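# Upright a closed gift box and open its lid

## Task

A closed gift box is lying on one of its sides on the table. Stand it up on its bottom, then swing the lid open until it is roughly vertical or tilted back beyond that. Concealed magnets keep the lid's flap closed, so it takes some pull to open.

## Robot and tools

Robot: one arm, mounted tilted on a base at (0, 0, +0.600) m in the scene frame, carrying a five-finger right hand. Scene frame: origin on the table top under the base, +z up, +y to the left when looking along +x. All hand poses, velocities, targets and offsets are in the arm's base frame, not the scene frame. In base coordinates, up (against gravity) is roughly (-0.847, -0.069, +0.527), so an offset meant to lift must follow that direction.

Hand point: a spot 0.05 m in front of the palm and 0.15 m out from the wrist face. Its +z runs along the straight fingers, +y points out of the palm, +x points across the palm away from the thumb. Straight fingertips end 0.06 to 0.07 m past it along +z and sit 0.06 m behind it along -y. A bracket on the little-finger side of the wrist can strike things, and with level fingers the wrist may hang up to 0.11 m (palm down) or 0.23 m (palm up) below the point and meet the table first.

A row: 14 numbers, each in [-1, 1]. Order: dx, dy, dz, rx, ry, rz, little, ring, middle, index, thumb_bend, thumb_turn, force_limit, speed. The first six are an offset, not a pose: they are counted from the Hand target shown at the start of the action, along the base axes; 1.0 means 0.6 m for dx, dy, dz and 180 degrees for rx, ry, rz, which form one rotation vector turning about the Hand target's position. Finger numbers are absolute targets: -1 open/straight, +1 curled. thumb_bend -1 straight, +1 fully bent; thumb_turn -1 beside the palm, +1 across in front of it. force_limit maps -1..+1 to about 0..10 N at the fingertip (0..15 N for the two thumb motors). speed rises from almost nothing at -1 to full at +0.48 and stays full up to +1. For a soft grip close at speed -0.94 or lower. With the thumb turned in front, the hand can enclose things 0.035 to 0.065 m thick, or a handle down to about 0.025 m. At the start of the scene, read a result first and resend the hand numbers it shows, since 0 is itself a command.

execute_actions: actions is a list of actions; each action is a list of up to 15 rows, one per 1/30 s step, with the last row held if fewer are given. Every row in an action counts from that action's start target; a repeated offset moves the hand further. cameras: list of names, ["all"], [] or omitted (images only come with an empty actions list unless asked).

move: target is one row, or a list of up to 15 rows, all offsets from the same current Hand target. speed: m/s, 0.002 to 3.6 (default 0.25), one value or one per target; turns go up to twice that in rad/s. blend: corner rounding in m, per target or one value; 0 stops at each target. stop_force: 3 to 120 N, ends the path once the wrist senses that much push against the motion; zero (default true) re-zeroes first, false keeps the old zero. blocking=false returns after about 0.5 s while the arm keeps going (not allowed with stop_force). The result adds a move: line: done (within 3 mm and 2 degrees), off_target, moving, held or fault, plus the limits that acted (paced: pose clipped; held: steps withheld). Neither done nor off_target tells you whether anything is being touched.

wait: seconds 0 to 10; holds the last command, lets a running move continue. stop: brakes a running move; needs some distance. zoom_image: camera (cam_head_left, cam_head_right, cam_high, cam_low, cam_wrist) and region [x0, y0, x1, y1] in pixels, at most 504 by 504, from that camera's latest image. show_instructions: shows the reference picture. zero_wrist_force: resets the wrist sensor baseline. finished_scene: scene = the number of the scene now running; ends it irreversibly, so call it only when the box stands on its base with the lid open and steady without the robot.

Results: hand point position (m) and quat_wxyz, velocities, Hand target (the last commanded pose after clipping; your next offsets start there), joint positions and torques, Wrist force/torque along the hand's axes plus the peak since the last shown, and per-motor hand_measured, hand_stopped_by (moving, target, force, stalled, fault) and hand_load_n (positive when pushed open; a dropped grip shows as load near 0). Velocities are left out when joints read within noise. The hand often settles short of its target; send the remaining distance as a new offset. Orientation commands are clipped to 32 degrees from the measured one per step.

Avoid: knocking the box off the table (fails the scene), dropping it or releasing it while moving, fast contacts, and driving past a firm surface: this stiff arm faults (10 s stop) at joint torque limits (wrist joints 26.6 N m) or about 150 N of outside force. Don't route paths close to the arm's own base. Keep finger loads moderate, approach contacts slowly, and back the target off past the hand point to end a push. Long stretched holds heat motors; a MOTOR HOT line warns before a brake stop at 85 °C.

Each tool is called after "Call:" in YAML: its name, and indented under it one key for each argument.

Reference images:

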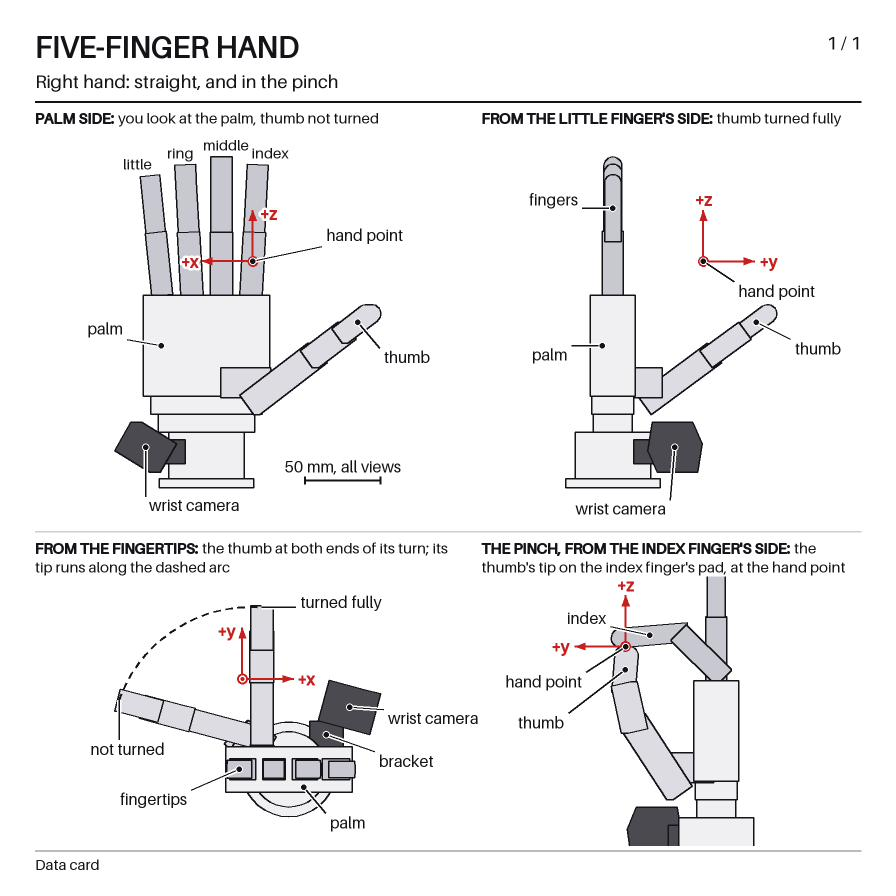

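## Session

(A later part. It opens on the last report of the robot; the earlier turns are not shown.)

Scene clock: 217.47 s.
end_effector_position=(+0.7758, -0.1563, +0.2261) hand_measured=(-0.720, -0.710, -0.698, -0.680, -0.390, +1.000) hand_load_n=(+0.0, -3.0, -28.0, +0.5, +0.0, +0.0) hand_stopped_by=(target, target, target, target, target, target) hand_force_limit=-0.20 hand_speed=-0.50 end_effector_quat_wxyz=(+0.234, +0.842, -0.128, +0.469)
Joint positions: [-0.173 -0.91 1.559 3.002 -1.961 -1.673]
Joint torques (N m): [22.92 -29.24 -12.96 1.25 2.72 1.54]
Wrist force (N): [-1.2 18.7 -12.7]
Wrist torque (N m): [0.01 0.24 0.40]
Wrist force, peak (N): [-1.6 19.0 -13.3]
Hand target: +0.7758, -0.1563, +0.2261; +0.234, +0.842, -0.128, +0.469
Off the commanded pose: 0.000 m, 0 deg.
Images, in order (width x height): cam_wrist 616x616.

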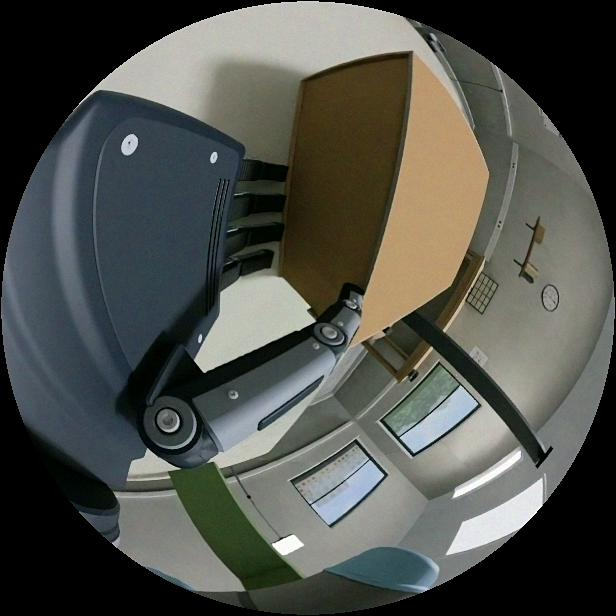

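Call:
execute_actions:
  actions:
    - [[0,0,0,0,0,0,-0.72,-0.71,-0.7,-0.68,-0.32,1,-0.2,0.2]]

Call:
move:
  target: [0.0001,-0.0036,-0.0003,0.0056,-0.0005,0.0089,-0.72,-0.71,-0.7,-0.68,-0.32,1,-0.2,0.2]
  speed: 0.02

Call:
execute_actions:
  actions:
    - [[0,0,0,0,0,0,-0.72,-0.71,-0.7,-0.68,-0.36,1,-0.2,-0.5]]

Call:
execute_actions:
  actions:
    - [[0,0,0,0,0,0,-0.72,-0.71,-0.7,-0.68,-0.39,1,-0.2,-0.5]]
  cameras: ["cam_wrist"]

Call:
zoom_image:
  camera: "cam_wrist"
  region: [200, 150, 430, 390]

Scene clock: 218.53 s.
end_effector_position=(+0.7758, -0.1563, +0.2261) hand_measured=(-0.720, -0.710, -0.698, -0.680, -0.320, +1.000) hand_load_n=(+0.5, -3.0, -28.0, +0.0, +0.0, +0.0) hand_stopped_by=(target, target, target, target, target, target) hand_force_limit=-0.20 hand_speed=0.20 end_effector_quat_wxyz=(+0.234, +0.842, -0.128, +0.469)
Joint positions: [-0.173 -0.91 1.559 3.002 -1.961 -1.673]
Joint torques (N m): [22.71 -29.45 -12.32 1.15 3.92 1.54]
Wrist force (N): [-1.2 18.4 -12.5]
Wrist torque (N m): [-0.01 0.24 0.40]
Wrist force, peak (N): [-1.4 19.1 -13.1]
Hand target: +0.7758, -0.1563, +0.2261; +0.234, +0.842, -0.128, +0.469
Off the commanded pose: 0.000 m, 0 deg.

Scene clock: 219.63 s.
end_effector_position=(+0.7759, -0.1585, +0.2259) hand_measured=(-0.720, -0.710, -0.698, -0.680, -0.320, +1.000) hand_load_n=(+0.0, -2.0, -29.5, +0.0, +0.0, +0.0) hand_stopped_by=(target, target, target, target, target, target) hand_force_limit=-0.20 hand_speed=0.20 end_effector_quat_wxyz=(+0.220, +0.845, -0.121, +0.472) end_effector_velocity=(-0.001, -0.001, -0.001) end_effector_angular_velocity=(-0.002, +0.002, -0.006)
Joint positions: [-0.188 -0.925 1.576 2.998 -1.915 -1.679]
Joint velocities: [0 0.002 0 0 -0.007 0.001]
Joint torques (N m): [19.33 -33.22 -1.2 -1.81 1.98 -1.16]
Wrist force (N): [-1.2 19.3 -13.5]
Wrist torque (N m): [0.05 0.30 0.40]
Wrist force, peak (N): [-1.6 21.2 -13.1]
Hand target: +0.7759, -0.1585, +0.2259; +0.220, +0.845, -0.121, +0.472
Off the commanded pose: 0.000 m, 0 deg.
move: done

Scene clock: 220.33 s.
end_effector_position=(+0.7759, -0.1585, +0.2259) hand_measured=(-0.720, -0.710, -0.698, -0.680, -0.360, +1.000) hand_load_n=(+0.5, -2.0, -29.5, +0.0, +0.0, +0.0) hand_stopped_by=(target, target, target, target, target, target) hand_force_limit=-0.20 hand_speed=-0.50 end_effector_quat_wxyz=(+0.220, +0.845, -0.121, +0.472)
Joint positions: [-0.188 -0.925 1.576 2.998 -1.915 -1.679]
Joint torques (N m): [23.09 -29.32 -12.49 0.3 2.3 1.56]
Wrist force (N): [-1.3 19.3 -12.9]
Wrist torque (N m): [0.01 0.29 0.40]
Wrist force, peak (N): [-1.3 19.3 -12.9]
Hand target: +0.7759, -0.1585, +0.2259; +0.220, +0.845, -0.121, +0.472
Off the commanded pose: 0.000 m, 0 deg.

Scene clock: 221.03 s.
end_effector_position=(+0.7759, -0.1585, +0.2259) hand_measured=(-0.720, -0.710, -0.698, -0.680, -0.390, +1.000) hand_load_n=(+0.0, -2.5, -30.0, +0.0, +0.0, +0.0) hand_stopped_by=(target, target, target, target, target, target) hand_force_limit=-0.20 hand_speed=-0.50 end_effector_quat_wxyz=(+0.220, +0.845, -0.121, +0.472)
Joint positions: [-0.188 -0.924 1.576 2.998 -1.915 -1.679]
Joint torques (N m): [21.07 -31.99 -11.6 1.2 3.12 1.51]
Wrist force (N): [-0.8 19.5 -12.8]
Wrist torque (N m): [-0.01 0.26 0.42]
Wrist force, peak (N): [-1.0 19.7 -12.9]
Hand target: +0.7759, -0.1585, +0.2259; +0.220, +0.845, -0.121, +0.472
Off the commanded pose: 0.000 m, 0 deg.
Images, in order (width x height): cam_wrist 616x616.

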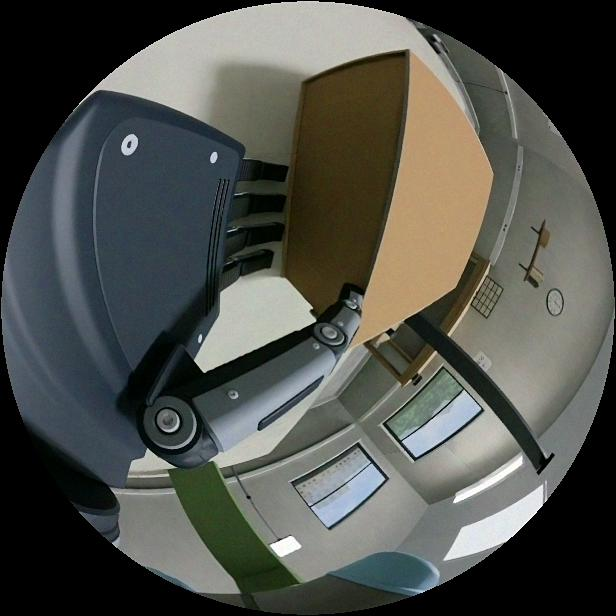

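Scaled by 2.100 from the camera's 616x616 image, which has a finer 880x880 frame.

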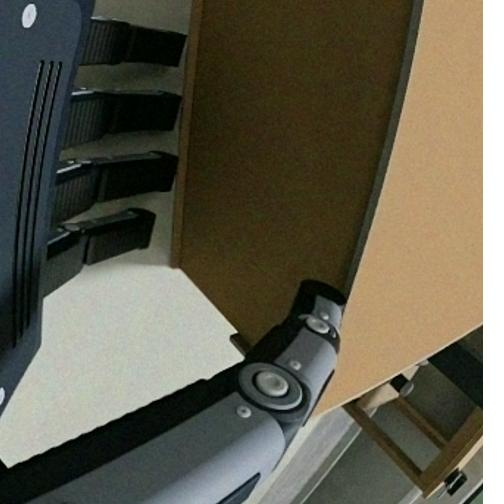

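Call:
move:
  target:
    - [-0.1489,0.0897,0.0886,0,0,0,-1,-1,-1,-1,0,1,-0.2,0.3]
    - [-0.0900,0.0271,0.5747,0.5263,-0.1178,-0.1659,-1,-1,-1,-1,-1,-1,-0.2,0.3]
  speed: 0.3
  blend: [0.03,0]
  cameras: ["cam_wrist","cam_head_left","cam_high"]

Scene clock: 227.57 s.
end_effector_position=(+0.7219, -0.1422, +0.5707) hand_measured=(-1.000, -1.000, -1.000, -1.000, -1.000, -1.000) hand_load_n=(+0.0, +0.0, +0.0, +0.5, +0.0, +0.0) hand_stopped_by=(target, target, target, target, target, target) hand_force_limit=-0.20 hand_speed=0.30 end_effector_quat_wxyz=(+0.384, -0.589, +0.645, -0.298)
Joint positions: [-0.583 -1.284 1.026 4.068 -1.021 -0.22]
Joint torques (N m): [2.44 -64.95 -6.24 -2.96 2.17 2.63]
Wrist force (N): [-1.3 1.5 -0.4]
Wrist torque (N m): [0.33 0.22 -0.10]
Wrist force, peak (N): [-0.5 31.1 -19.4]
Hand target: +0.7219, -0.1422, +0.5707; +0.384, -0.589, +0.645, -0.298
Off the commanded pose: 0.000 m, 0 deg.
move: done
Images, in order (width x height): cam_head_left 672x504, cam_high 672x504, cam_wrist 616x616.

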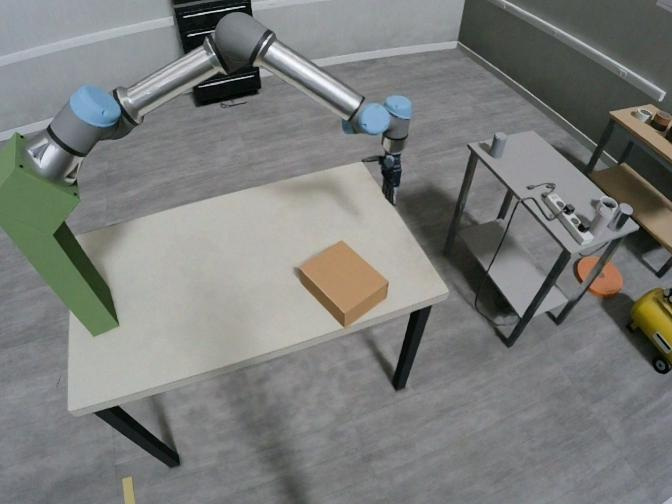

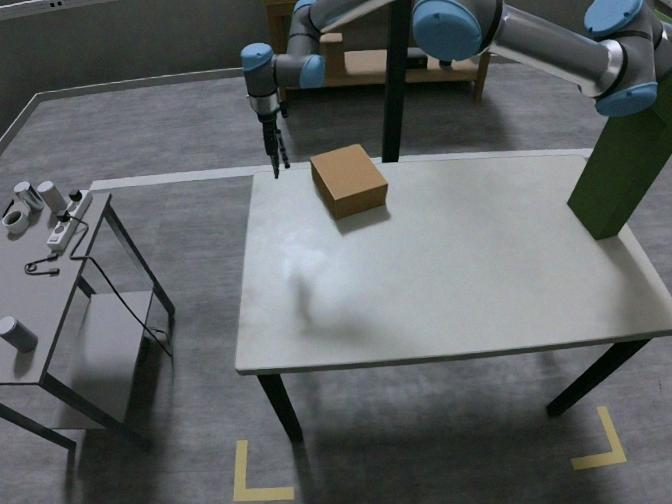

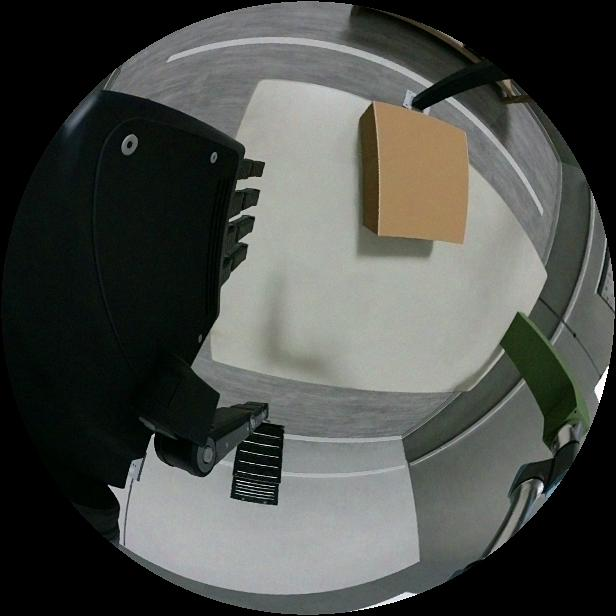

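Call:
zoom_image:
  camera: "cam_wrist"
  region: [340, 80, 500, 270]

Call:
zoom_image:
  camera: "cam_head_left"
  region: [270, 220, 420, 350]

Scaled by 2.653 from the camera's 616x616 image, which has a finer 880x880 frame.

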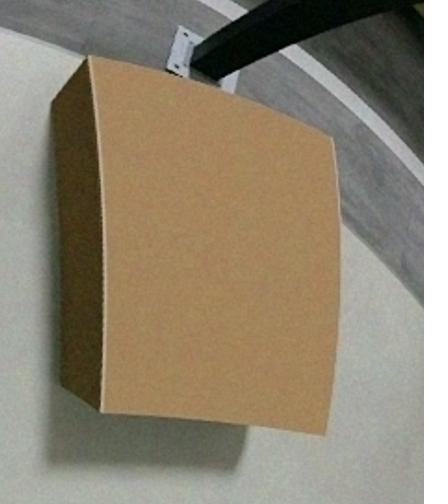

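Scaled by 3.360 from the camera's 672x504 image, which has a finer 960x720 frame.

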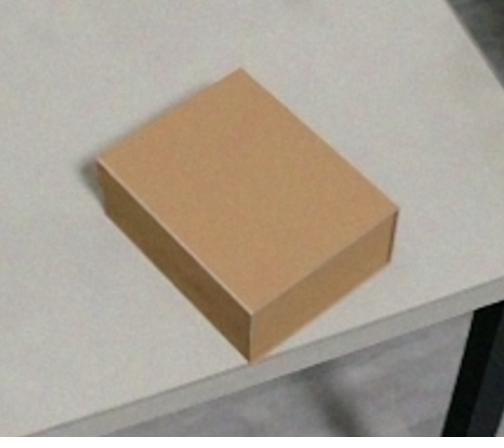

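Call:
move:
  target:
    - [0.0037,-0.2857,-0.1887,-0.0894,-0.0072,0.0557,-1,-1,-1,-1,-1,-1,-0.2,0.3]
    - [0.2210,-0.2683,-0.3242,-0.0894,-0.0072,0.0557,-1,-1,-1,-1,-1,-1,-0.2,0.3]
    - [0.1873,-0.2818,-0.3800,-0.0894,-0.0072,0.0557,-1,-1,-1,-1,-1,-1,-0.2,0.3]
  speed: [0.3,0.2,0.06]
  blend: [0.02,0.005,0]
  cameras: ["cam_wrist","cam_head_left"]

Scene clock: 234.00 s.
end_effector_position=(+0.8342, -0.3114, +0.3429) hand_measured=(-1.000, -1.000, -1.000, -1.000, -1.000, -1.000) hand_load_n=(+0.0, +0.0, +0.0, +0.0, +0.0, +0.0) hand_stopped_by=(target, target, target, target, target, target) hand_force_limit=-0.20 hand_speed=0.30 end_effector_quat_wxyz=(-0.329, +0.688, -0.539, +0.357)
Joint positions: [-0.665 -0.864 0.946 3.761 -0.957 -0.614]
Joint torques (N m): [-10.48 -43.35 -17.33 -0.68 -2.61 2.43]
Wrist force (N): [-1.2 1.5 -0.7]
Wrist torque (N m): [0.34 0.25 -0.04]
Wrist force, peak (N): [-3.5 0.7 -0.9]
Hand target: +0.8343, -0.3113, +0.3427; -0.329, +0.688, -0.539, +0.357
Off the commanded pose: 0.000 m, 0 deg.
move: done
Images, in order (width x height): cam_head_left 672x504, cam_wrist 616x616.

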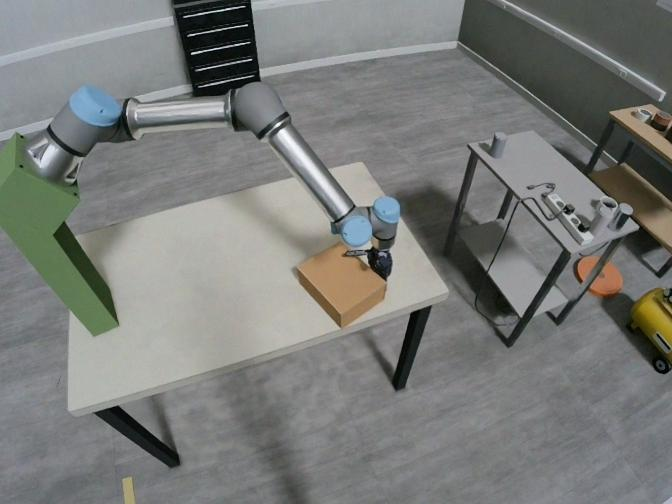

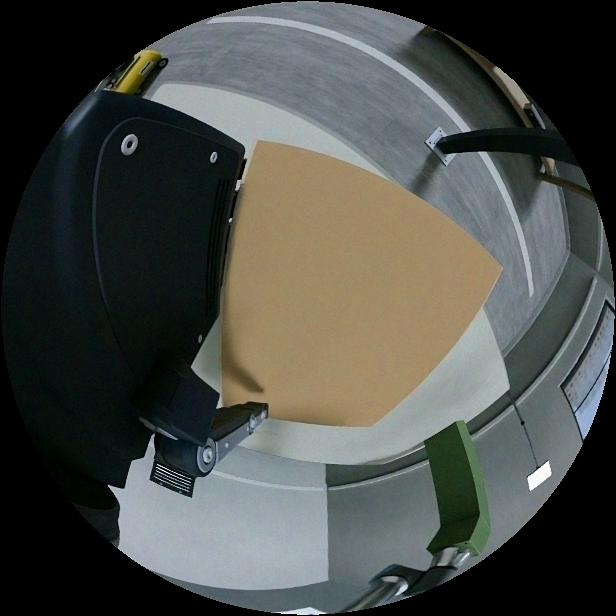

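Call:
move:
  target:
    - [-0.0302,-0.0261,-0.0518,0.0941,0.0075,-0.0587,-1,-1,-1,-1,-1,-1,-0.2,0.3]
    - [-0.0644,-0.0301,-0.1071,0.1881,0.0151,-0.1173,-1,-1,-1,-1,-1,-1,-0.2,0.3]
  speed: 0.1
  blend: [0.01,0]
  cameras: ["cam_wrist","cam_head_left"]

Scene clock: 238.70 s.
end_effector_position=(+0.7956, -0.3294, +0.2785) hand_measured=(-1.000, -1.000, -1.000, -1.000, -1.000, -1.000) hand_load_n=(+0.5, +0.0, +0.0, +0.0, +0.0, +0.0) hand_stopped_by=(target, target, target, target, target, target) hand_force_limit=-0.20 hand_speed=0.30 end_effector_quat_wxyz=(+0.432, -0.462, +0.742, -0.223)
Joint positions: [-0.769 -0.871 1.179 3.588 -0.88 -0.003]
Joint torques (N m): [-13.71 -53.06 -22.13 0.24 -2.16 -1.11]
Wrist force (N): [-0.8 1.1 -0.7]
Wrist torque (N m): [0.32 0.18 -0.06]
Wrist force, peak (N): [-1.4 1.7 -0.9]
Hand target: +0.7956, -0.3293, +0.2785; +0.432, -0.462, +0.742, -0.223
Off the commanded pose: 0.000 m, 0 deg.
move: done
Images, in order (width x height): cam_head_left 672x504, cam_wrist 616x616.

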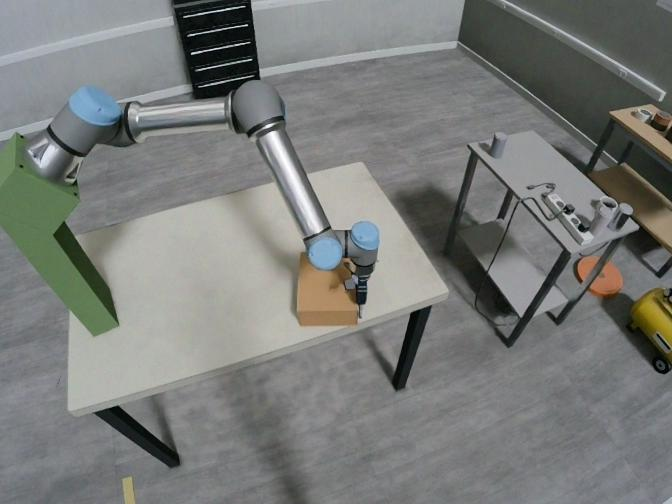

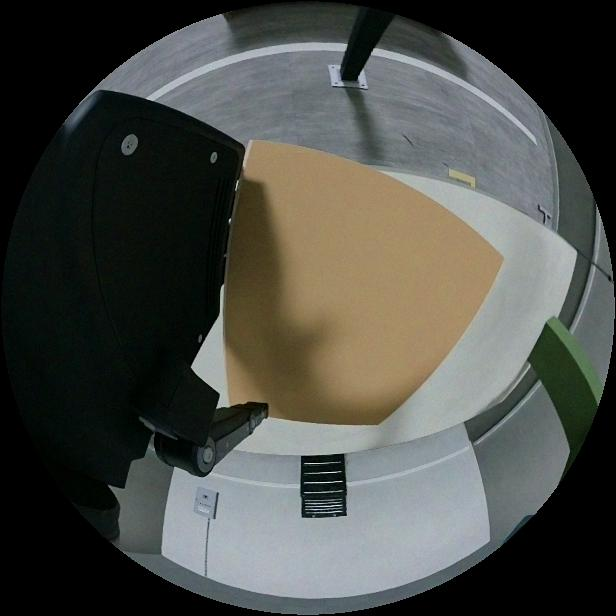

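Call:
move:
  target:
    - [-0.0341,0.0184,-0.0523,0.0941,0.0075,-0.0587,-1,-1,-1,-1,-1,-1,-0.2,0.3]
    - [-0.0642,0.0570,-0.0956,0.1881,0.0151,-0.1173,-1,-1,-1,-1,-1,-1,-0.2,0.3]
    - [-0.0864,0.1113,-0.1242,0.2822,0.0226,-0.1760,-1,-1,-1,-1,-1,-1,-0.2,0.3]
    - [-0.0932,0.1391,-0.1315,0.3246,0.0259,-0.2025,-1,-1,-1,-1,-1,-1,-0.2,0.3]
  speed: 0.1
  blend: [0.01,0.01,0.01,0]
  cameras: ["cam_wrist","cam_head_left","cam_high"]

Scene clock: 245.63 s.
end_effector_position=(+0.7397, -0.2458, +0.1996) hand_measured=(-1.000, -1.000, -1.000, -1.000, -1.000, -1.000) hand_load_n=(+0.0, +0.0, +0.5, +0.0, +0.0, +0.0) hand_stopped_by=(target, target, target, target, target, target) hand_force_limit=-0.20 hand_speed=0.30 end_effector_quat_wxyz=(+0.482, +0.040, +0.873, +0.060)
Joint positions: [-0.78 -0.951 1.758 3.096 -0.872 1.191]
Joint torques (N m): [-29.3 -30.45 -15.06 0.06 0.9 -0.55]
Wrist force (N): [-0.5 1.3 -0.9]
Wrist torque (N m): [0.31 0.11 -0.02]
Wrist force, peak (N): [-0.8 1.5 -0.7]
Hand target: +0.7397, -0.2459, +0.1996; +0.482, +0.040, +0.873, +0.061
Off the commanded pose: 0.000 m, 0 deg.
move: done
Images, in order (width x height): cam_head_left 672x504, cam_high 672x504, cam_wrist 616x616.

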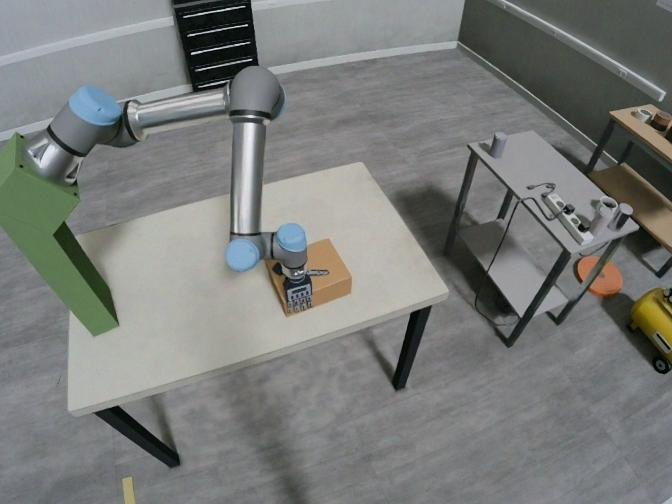

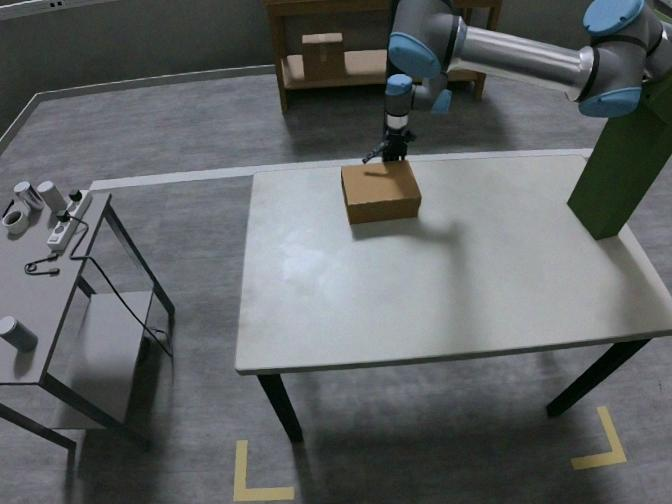

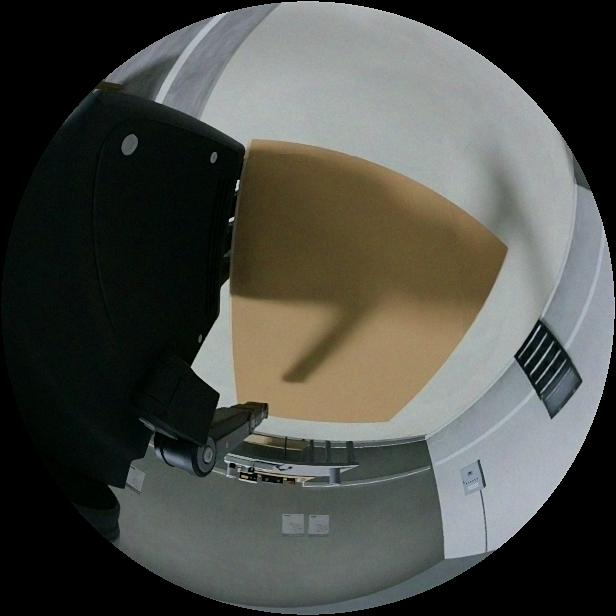

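Call:
move:
  target:
    - [-0.2359,-0.0956,0.0955,0,0,0,-1,-1,-1,-1,-1,-1,-0.2,0.3]
    - [-0.0120,0.1684,0.6463,-0.4233,-0.0340,0.2640,-1,-1,-1,-1,-1,-1,-0.2,0.3]
  speed: 0.3
  blend: [0.03,0]
  cameras: ["cam_wrist"]

Call:
zoom_image:
  camera: "cam_wrist"
  region: [300, 100, 540, 330]

Scene clock: 251.67 s.
end_effector_position=(+0.7325, -0.1449, +0.5872) hand_measured=(-1.000, -1.000, -1.000, -1.000, -1.000, -1.000) hand_load_n=(+0.5, +0.0, +0.0, +0.0, +0.0, +0.0) hand_stopped_by=(target, target, target, target, target, target) hand_force_limit=-0.20 hand_speed=0.30 end_effector_quat_wxyz=(+0.384, -0.589, +0.645, -0.298)
Joint positions: [-0.576 -1.24 0.923 4.123 -1.026 -0.215]
Joint torques (N m): [-11.77 -60.81 -29.66 -0.81 1.73 -1.44]
Wrist force (N): [-1.4 1.2 -0.3]
Wrist torque (N m): [0.25 0.24 -0.13]
Wrist force, peak (N): [-1.0 2.1 1.4]
Hand target: +0.7325, -0.1448, +0.5874; +0.384, -0.589, +0.645, -0.298
Off the commanded pose: 0.000 m, 0 deg.
move: done
Images, in order (width x height): cam_wrist 616x616.

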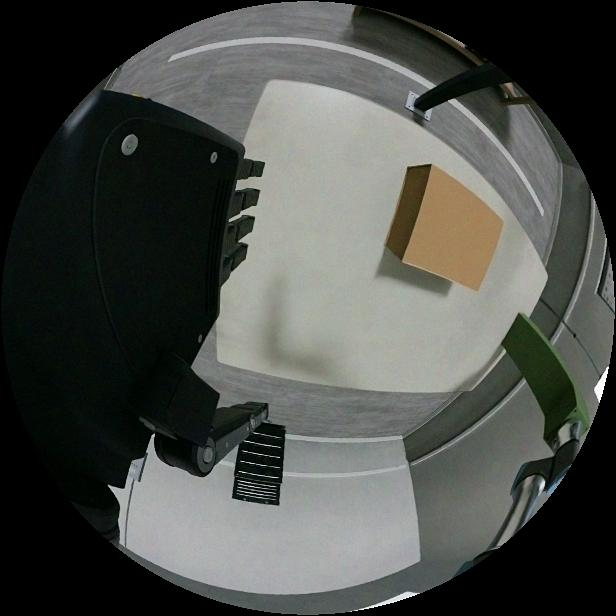

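Scaled by 2.100 from the camera's 616x616 image, which has a finer 880x880 frame.

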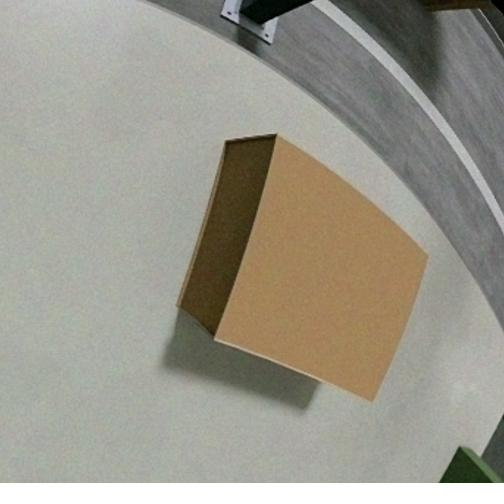

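Call:
move:
  target:
    - [0.1056,0.0059,-0.2718,-0.0208,0.2105,0.0363,-0.72,-0.71,-0.70,-0.68,0.0,1,-0.2,0.3]
  speed: 0.25
  cameras: ["cam_wrist","cam_low"]

Scene clock: 256.63 s.
end_effector_position=(+0.7947, -0.1409, +0.4235) hand_measured=(-0.720, -0.710, -0.700, -0.680, +0.000, +1.000) hand_load_n=(+0.0, +0.0, +0.0, +0.0, +0.0, +0.0) hand_stopped_by=(target, target, target, target, target, target) hand_force_limit=-0.20 hand_speed=0.30 end_effector_quat_wxyz=(-0.176, +0.691, -0.690, +0.125)
Joint positions: [-0.424 -0.637 0.035 4.945 -1.333 -0.38]
Joint torques (N m): [-22.27 -67.31 -22.87 -0.83 1.74 -2.11]
Wrist force (N): [-1.6 1.0 -1.5]
Wrist torque (N m): [0.34 0.23 -0.16]
Wrist force, peak (N): [-1.6 1.2 -1.4]
Hand target: +0.7959, -0.1413, +0.4243; -0.151, +0.701, -0.691, +0.089
Off the commanded pose: 0.001 m, 5 deg.
elbow stopped short: the move would have taken joint 3 (elbow) straighter than the controller allows.
move: off_target
Images, in order (width x height): cam_low 672x504, cam_wrist 616x616.

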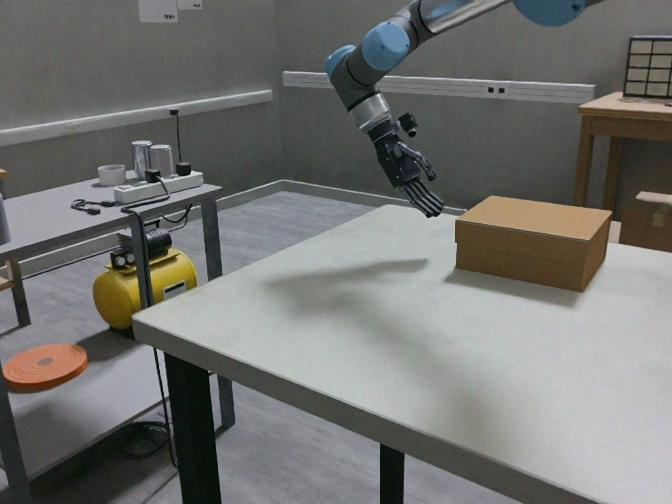

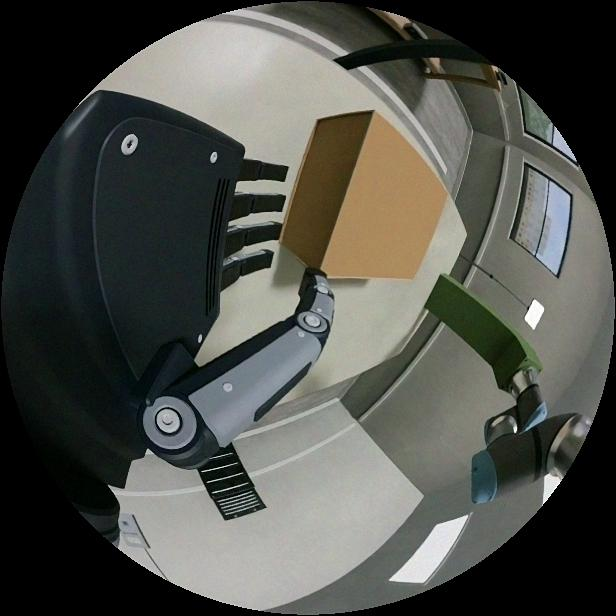

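Call:
move:
  target:
    - [0.0678,-0.0478,-0.1248,0,0,0,-0.72,-0.71,-0.70,-0.68,0.0,1,-0.2,0.3]
    - [-0.0474,-0.0357,-0.3078,0,0,0,-0.72,-0.71,-0.70,-0.68,0.0,1,-0.2,0.3]
  speed: [0.2,0.08]
  blend: [0.01,0]
  cameras: ["cam_wrist","cam_low"]

Scene clock: 260.10 s.
end_effector_position=(+0.7674, -0.1628, +0.2398) hand_measured=(-0.720, -0.710, -0.700, -0.680, +0.000, +1.000) hand_load_n=(+0.0, +0.0, +0.0, +0.0, -0.5, +0.0) hand_stopped_by=(target, target, target, target, target, target) hand_force_limit=-0.20 hand_speed=0.30 end_effector_quat_wxyz=(-0.151, +0.701, -0.691, +0.089)
Joint positions: [-0.456 -0.873 0.931 4.383 -1.343 -0.44]
Joint torques (N m): [-2.4 -48.63 -2 -1.41 0.77 1.76]
Wrist force (N): [-1.5 0.8 -1.5]
Wrist torque (N m): [0.32 0.22 -0.04]
Wrist force, peak (N): [-2.2 1.0 -3.0]
Hand target: +0.7674, -0.1627, +0.2396; -0.151, +0.701, -0.691, +0.089
Off the commanded pose: 0.000 m, 0 deg.
elbow stopped short: the move would have taken joint 3 (elbow) straighter than the controller allows.
move: done
Images, in order (width x height): cam_low 672x504, cam_wrist 616x616.

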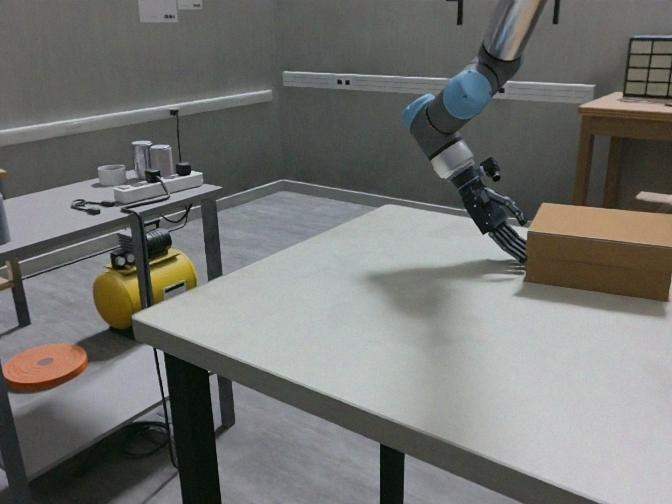

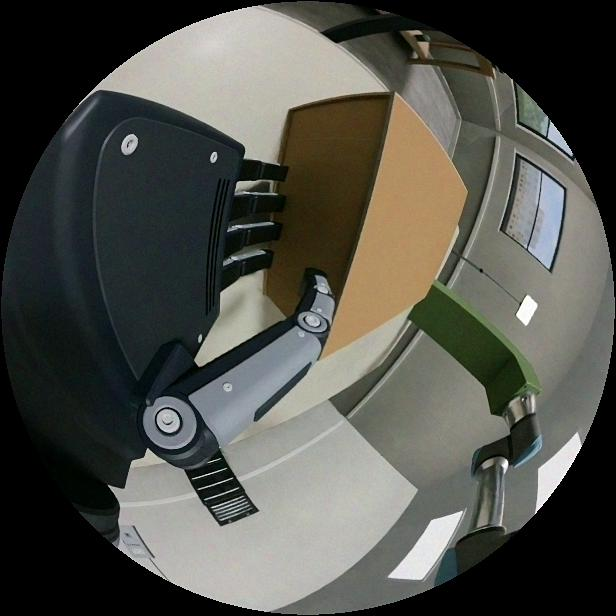

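Call:
zoom_image:
  camera: "cam_wrist"
  region: [200, 80, 440, 360]

Scaled by 1.800 from the camera's 616x616 image, which has a finer 880x880 frame.

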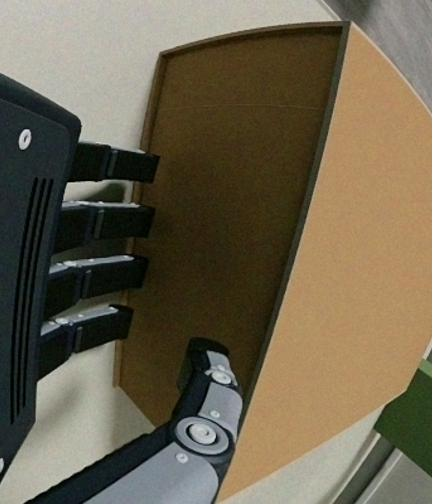

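Call:
move:
  target:
    - [0.0035,-0.0004,0.0057,0,0,0,-0.72,-0.71,-0.70,-0.68,0.0,1,-0.2,0.3]
    - [0.0019,0.0594,0.0108,0,0,0,-0.72,-0.71,-0.70,-0.68,0.0,1,-0.2,0.3]
    - [-0.0087,0.0605,-0.0062,0,0,0,-0.72,-0.71,-0.70,-0.68,0.0,1,-0.2,0.3]
  speed: [0.05,0.08,0.04]

Call:
move:
  target: [0.0254,0.002,-0.0158,0,0,0,-0.72,-0.71,-0.70,-0.68,0.0,1,-0.2,0.3]
  speed: 0.015
  stop_force: 12
  cameras: ["cam_wrist"]

Scene clock: 262.93 s.
end_effector_position=(+0.7622, -0.1265, +0.2360) hand_measured=(-0.720, -0.710, -0.700, -0.680, +0.000, +1.000) hand_load_n=(+0.0, +0.0, +0.0, +0.0, +0.0, +0.0) hand_stopped_by=(target, target, target, target, target, target) hand_force_limit=-0.20 hand_speed=0.30 end_effector_quat_wxyz=(-0.151, +0.701, -0.691, +0.089)
Joint positions: [-0.416 -0.913 1.01 4.336 -1.354 -0.4]
Joint torques (N m): [-12.72 -45.75 -23.4 1.26 1.5 -0.43]
Wrist force (N): [-1.8 0.6 -1.3]
Wrist torque (N m): [0.29 0.25 -0.12]
Wrist force, peak (N): [-2.3 0.7 -1.5]
Hand target: +0.7622, -0.1264, +0.2359; -0.151, +0.701, -0.691, +0.089
Off the commanded pose: 0.000 m, 0 deg.
move: done

Scene clock: 264.80 s.
end_effector_position=(+0.7730, -0.1256, +0.2292) hand_measured=(-0.720, -0.710, -0.698, -0.680, +0.000, +1.000) hand_load_n=(+0.0, +0.0, -8.0, +0.0, +0.0, +0.0) hand_stopped_by=(target, target, target, target, target, target) hand_force_limit=-0.20 hand_speed=0.30 end_effector_quat_wxyz=(-0.151, +0.701, -0.691, +0.089)
Joint positions: [-0.409 -0.882 0.975 4.338 -1.356 -0.393]
Joint torques (N m): [-19.2 -61.59 2.05 -3.41 2.23 -2.21]
Wrist force (N): [-2.4 4.5 -6.1]
Wrist torque (N m): [0.25 0.34 -0.13]
Wrist force, peak (N): [-2.4 9.0 -14.0]
Hand target: +0.7730, -0.1256, +0.2292; -0.151, +0.701, -0.691, +0.089 (not the last commanded pose)
Off the commanded pose: 0.005 m, 0 deg.
move: contact
Images, in order (width x height): cam_wrist 616x616.

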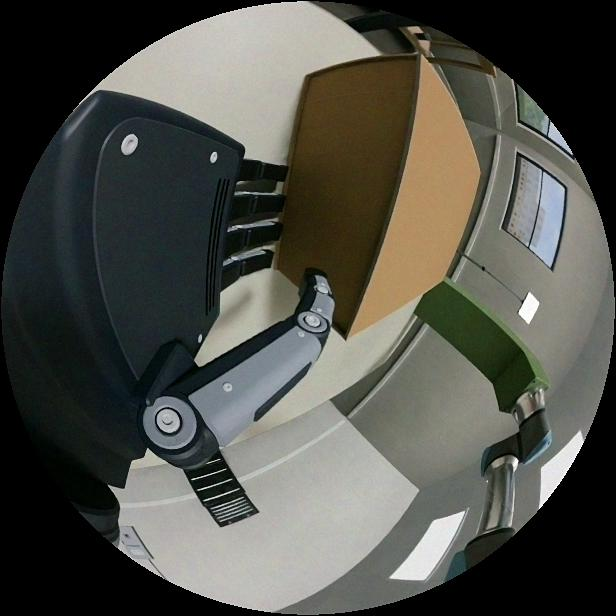

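Call:
zoom_image:
  camera: "cam_wrist"
  region: [220, 120, 360, 340]

Scaled by 2.291 from the camera's 616x616 image, which has a finer 880x880 frame.

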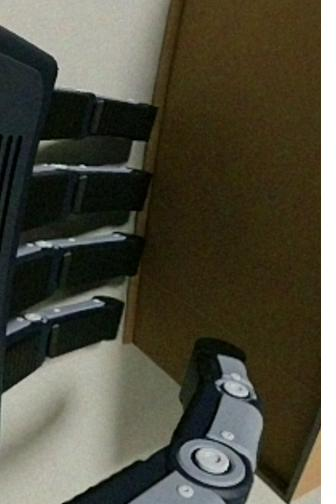

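Call:
move:
  target:
    - [-0.0050,-0.0029,0.0326,0,0,0,-0.72,-0.71,-0.70,-0.68,0.0,1,-0.2,0.3]
    - [0.0023,-0.0607,0.0368,-0.0470,-0.0038,0.0293,-0.7,-0.7,-0.7,-0.7,0.0,1,-0.2,0.3]
    - [-0.0235,-0.0670,-0.0054,-0.0470,-0.0038,0.0293,-0.7,-0.7,-0.7,-0.7,0.0,1,-0.2,0.3]
  speed: [0.06,0.1,0.05]
  cameras: ["cam_wrist"]

Call:
zoom_image:
  camera: "cam_wrist"
  region: [220, 50, 440, 350]

Scene clock: 270.27 s.
end_effector_position=(+0.7589, -0.1659, +0.2261) hand_measured=(-0.700, -0.700, -0.700, -0.700, +0.000, +1.000) hand_load_n=(+0.0, +0.0, +0.0, +0.0, +0.0, +0.0) hand_stopped_by=(target, target, target, target, target, target) hand_force_limit=-0.20 hand_speed=0.30 end_effector_quat_wxyz=(-0.107, +0.741, -0.649, +0.137)
Joint positions: [-0.422 -0.912 1.033 4.263 -1.448 -0.534]
Joint torques (N m): [1.29 -45.15 -16.8 0.38 0.29 1.58]
Wrist force (N): [-2.3 0.3 -1.0]
Wrist torque (N m): [0.27 0.32 -0.17]
Wrist force, peak (N): [-2.4 4.9 -6.0]
Hand target: +0.7589, -0.1658, +0.2260; -0.107, +0.741, -0.649, +0.137
Off the commanded pose: 0.000 m, 0 deg.
move: done
Images, in order (width x height): cam_wrist 616x616.

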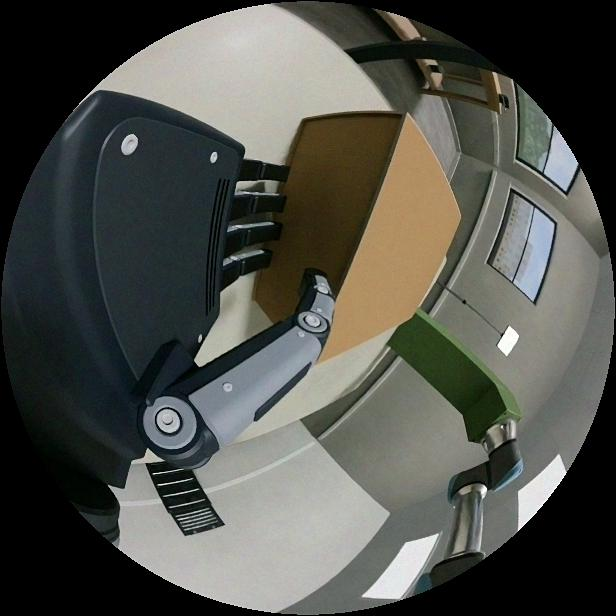

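Scaled by 1.680 from the camera's 616x616 image, which has a finer 880x880 frame.

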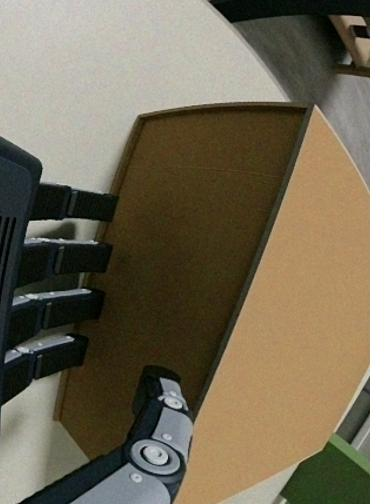

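Call:
move:
  target:
    - [0.0034,0.0008,0.0056,0,0,0,-0.7,-0.7,-0.7,-0.7,0.0,1,-0.2,0.3]
    - [-0.0039,0.0586,0.0014,0,0,0,-0.7,-0.7,-0.7,-0.7,0.0,1,-0.2,0.3]
    - [-0.0107,0.0569,-0.0098,0,0,0,-0.7,-0.7,-0.7,-0.7,0.0,1,-0.2,0.3]
  speed: [0.05,0.08,0.04]

Call:
move:
  target: [0.0254,0.002,-0.0158,0,0,0,-0.7,-0.7,-0.7,-0.7,0.0,1,-0.2,0.3]
  speed: 0.012
  stop_force: 12
  cameras: ["cam_wrist"]

Call:
zoom_image:
  camera: "cam_wrist"
  region: [220, 50, 440, 350]

Scene clock: 272.57 s.
end_effector_position=(+0.7524, -0.1317, +0.2202) hand_measured=(-0.700, -0.700, -0.700, -0.700, +0.000, +1.000) hand_load_n=(+0.0, +0.0, +0.0, +0.0, +0.0, +0.5) hand_stopped_by=(target, target, target, target, target, target) hand_force_limit=-0.20 hand_speed=0.30 end_effector_quat_wxyz=(-0.107, +0.741, -0.649, +0.137)
Joint positions: [-0.383 -0.947 1.107 4.22 -1.461 -0.497]
Joint torques (N m): [-4.63 -45.69 -22.95 1.08 1.11 0.6]
Wrist force (N): [-2.3 0.2 -1.2]
Wrist torque (N m): [0.25 0.35 -0.16]
Wrist force, peak (N): [-3.1 0.1 -1.3]
Hand target: +0.7525, -0.1316, +0.2201; -0.107, +0.741, -0.649, +0.137
Off the commanded pose: 0.000 m, 0 deg.
move: done

Scene clock: 274.67 s.
end_effector_position=(+0.7632, -0.1308, +0.2135) hand_measured=(-0.700, -0.700, -0.698, -0.700, +0.000, +1.000) hand_load_n=(+0.0, +0.0, -13.0, +0.0, +0.0, +0.0) hand_stopped_by=(target, target, target, target, target, target) hand_force_limit=-0.20 hand_speed=0.30 end_effector_quat_wxyz=(-0.107, +0.741, -0.649, +0.137)
Joint positions: [-0.377 -0.916 1.074 4.222 -1.463 -0.491]
Joint torques (N m): [-16.88 -58.4 4.29 -3.74 2.57 -1.69]
Wrist force (N): [-2.4 5.9 -9.9]
Wrist torque (N m): [0.31 0.49 -0.13]
Wrist force, peak (N): [-2.9 8.2 -12.4]
Hand target: +0.7632, -0.1308, +0.2135; -0.107, +0.741, -0.649, +0.137 (not the last commanded pose)
Off the commanded pose: 0.005 m, 0 deg.
move: contact
Images, in order (width x height): cam_wrist 616x616.

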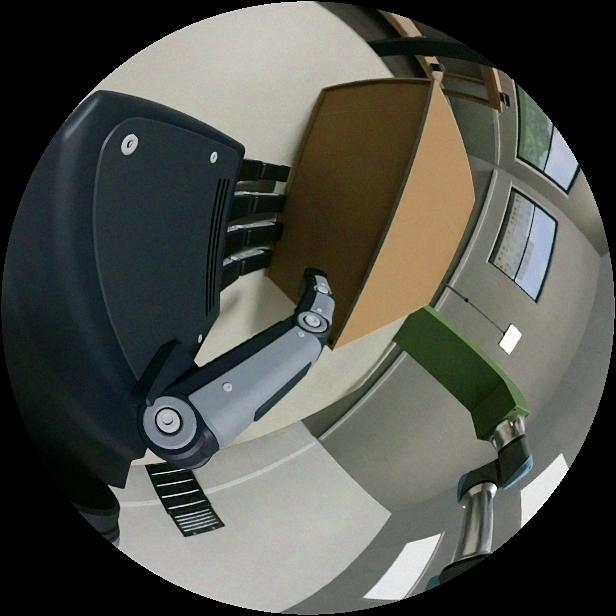

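Scaled by 1.680 from the camera's 616x616 image, which has a finer 880x880 frame.

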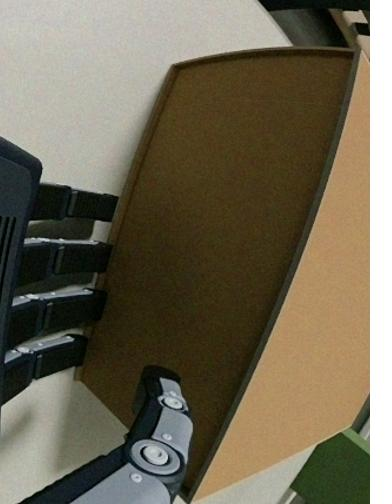

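Call:
move:
  target: [0.0013,0.0001,-0.0008,0,0,0,-0.7,-0.7,-0.7,-0.7,-0.3,1,-0.2,-0.3]
  speed: 0.02
  cameras: ["cam_wrist"]

Call:
zoom_image:
  camera: "cam_wrist"
  region: [220, 50, 440, 350]

Scene clock: 275.97 s.
end_effector_position=(+0.7640, -0.1308, +0.2131) hand_measured=(-0.700, -0.700, -0.698, -0.700, -0.300, +1.000) hand_load_n=(+0.0, +0.0, -21.0, +0.0, +0.0, +0.0) hand_stopped_by=(target, target, target, target, target, target) hand_force_limit=-0.20 hand_speed=-0.30 end_effector_quat_wxyz=(-0.107, +0.741, -0.649, +0.137)
Joint positions: [-0.376 -0.914 1.071 4.222 -1.463 -0.49]
Joint torques (N m): [5.35 -38.23 -16.58 -0.07 -1.92 2.7]
Wrist force (N): [-2.4 8.9 -15.5]
Wrist torque (N m): [0.39 0.57 -0.06]
Wrist force, peak (N): [-2.7 9.2 -15.4]
Hand target: +0.7639, -0.1308, +0.2130; -0.107, +0.741, -0.649, +0.137
Off the commanded pose: 0.000 m, 0 deg.
move: done
Images, in order (width x height): cam_wrist 616x616.

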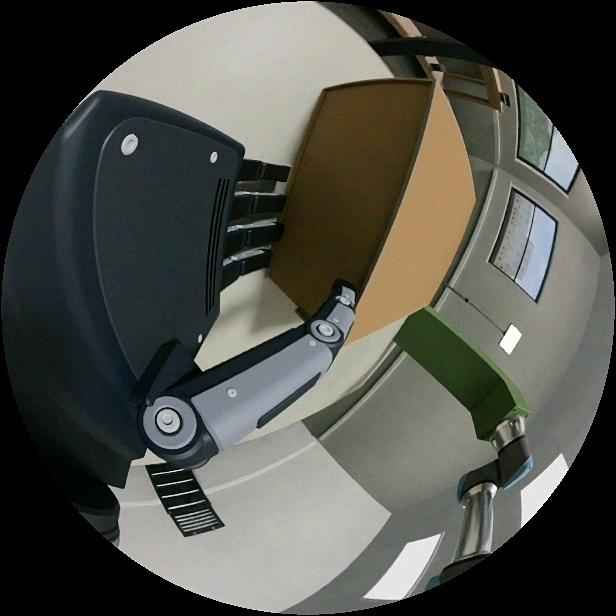

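Scaled by 1.680 from the camera's 616x616 image, which has a finer 880x880 frame.

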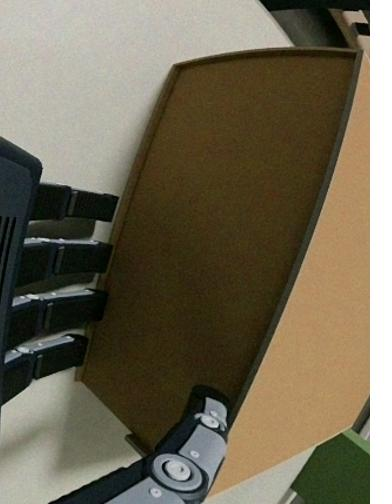

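Call:
move:
  target: [-0.0006,-0.0001,-0.001,0.0004,-0.0033,0.0002,-0.7,-0.7,-0.7,-0.7,-0.3,1,-0.2,-0.3]
  speed: 0.02

Call:
move:
  target: [-0.0006,-0.0001,-0.001,0.0004,-0.0033,0.0002,-0.7,-0.7,-0.7,-0.7,-0.3,1,-0.2,-0.3]
  speed: 0.02
  cameras: ["cam_wrist"]

Call:
zoom_image:
  camera: "cam_wrist"
  region: [220, 150, 440, 400]

Scene clock: 277.37 s.
end_effector_position=(+0.7636, -0.1308, +0.2124) hand_measured=(-0.700, -0.700, -0.698, -0.700, -0.300, +1.000) hand_load_n=(+0.0, +0.0, -22.5, +0.0, +0.0, +0.0) hand_stopped_by=(target, target, target, target, target, target) hand_force_limit=-0.20 hand_speed=-0.30 end_effector_quat_wxyz=(-0.111, +0.740, -0.648, +0.141)
Joint positions: [-0.378 -0.92 1.086 4.204 -1.458 -0.491]
Joint torques (N m): [-12.28 -44.68 -18.36 -0.42 1.38 -2.19]
Wrist force (N): [-2.0 10.2 -14.4]
Wrist torque (N m): [0.29 0.62 0.05]
Wrist force, peak (N): [-1.2 9.9 -15.4]
Hand target: +0.7636, -0.1308, +0.2124; -0.111, +0.740, -0.648, +0.141
Off the commanded pose: 0.000 m, 0 deg.
move: done

Scene clock: 278.10 s.
end_effector_position=(+0.7632, -0.1309, +0.2118) hand_measured=(-0.700, -0.700, -0.698, -0.700, -0.300, +1.000) hand_load_n=(+0.0, +0.0, -19.0, +0.0, +0.0, +0.0) hand_stopped_by=(target, target, target, target, target, target) hand_force_limit=-0.20 hand_speed=-0.30 end_effector_quat_wxyz=(-0.115, +0.740, -0.647, +0.144)
Joint positions: [-0.38 -0.926 1.101 4.186 -1.452 -0.492]
Joint torques (N m): [-12.11 -44.18 -15.75 0.06 1.23 -2.14]
Wrist force (N): [-2.0 7.9 -14.6]
Wrist torque (N m): [0.37 0.60 0.01]
Wrist force, peak (N): [-1.9 10.5 -14.5]
Hand target: +0.7632, -0.1309, +0.2118; -0.115, +0.740, -0.647, +0.144
Off the commanded pose: 0.000 m, 0 deg.
move: done
Images, in order (width x height): cam_wrist 616x616.

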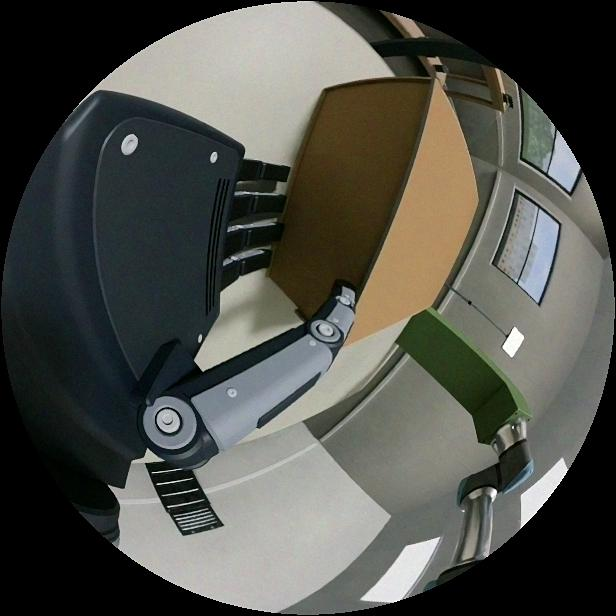

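Scaled by 2.016 from the camera's 616x616 image, which has a finer 880x880 frame.

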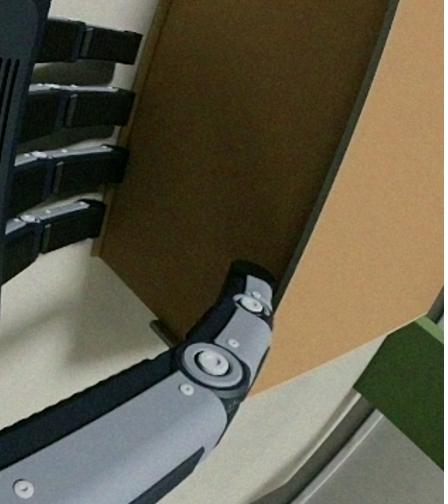

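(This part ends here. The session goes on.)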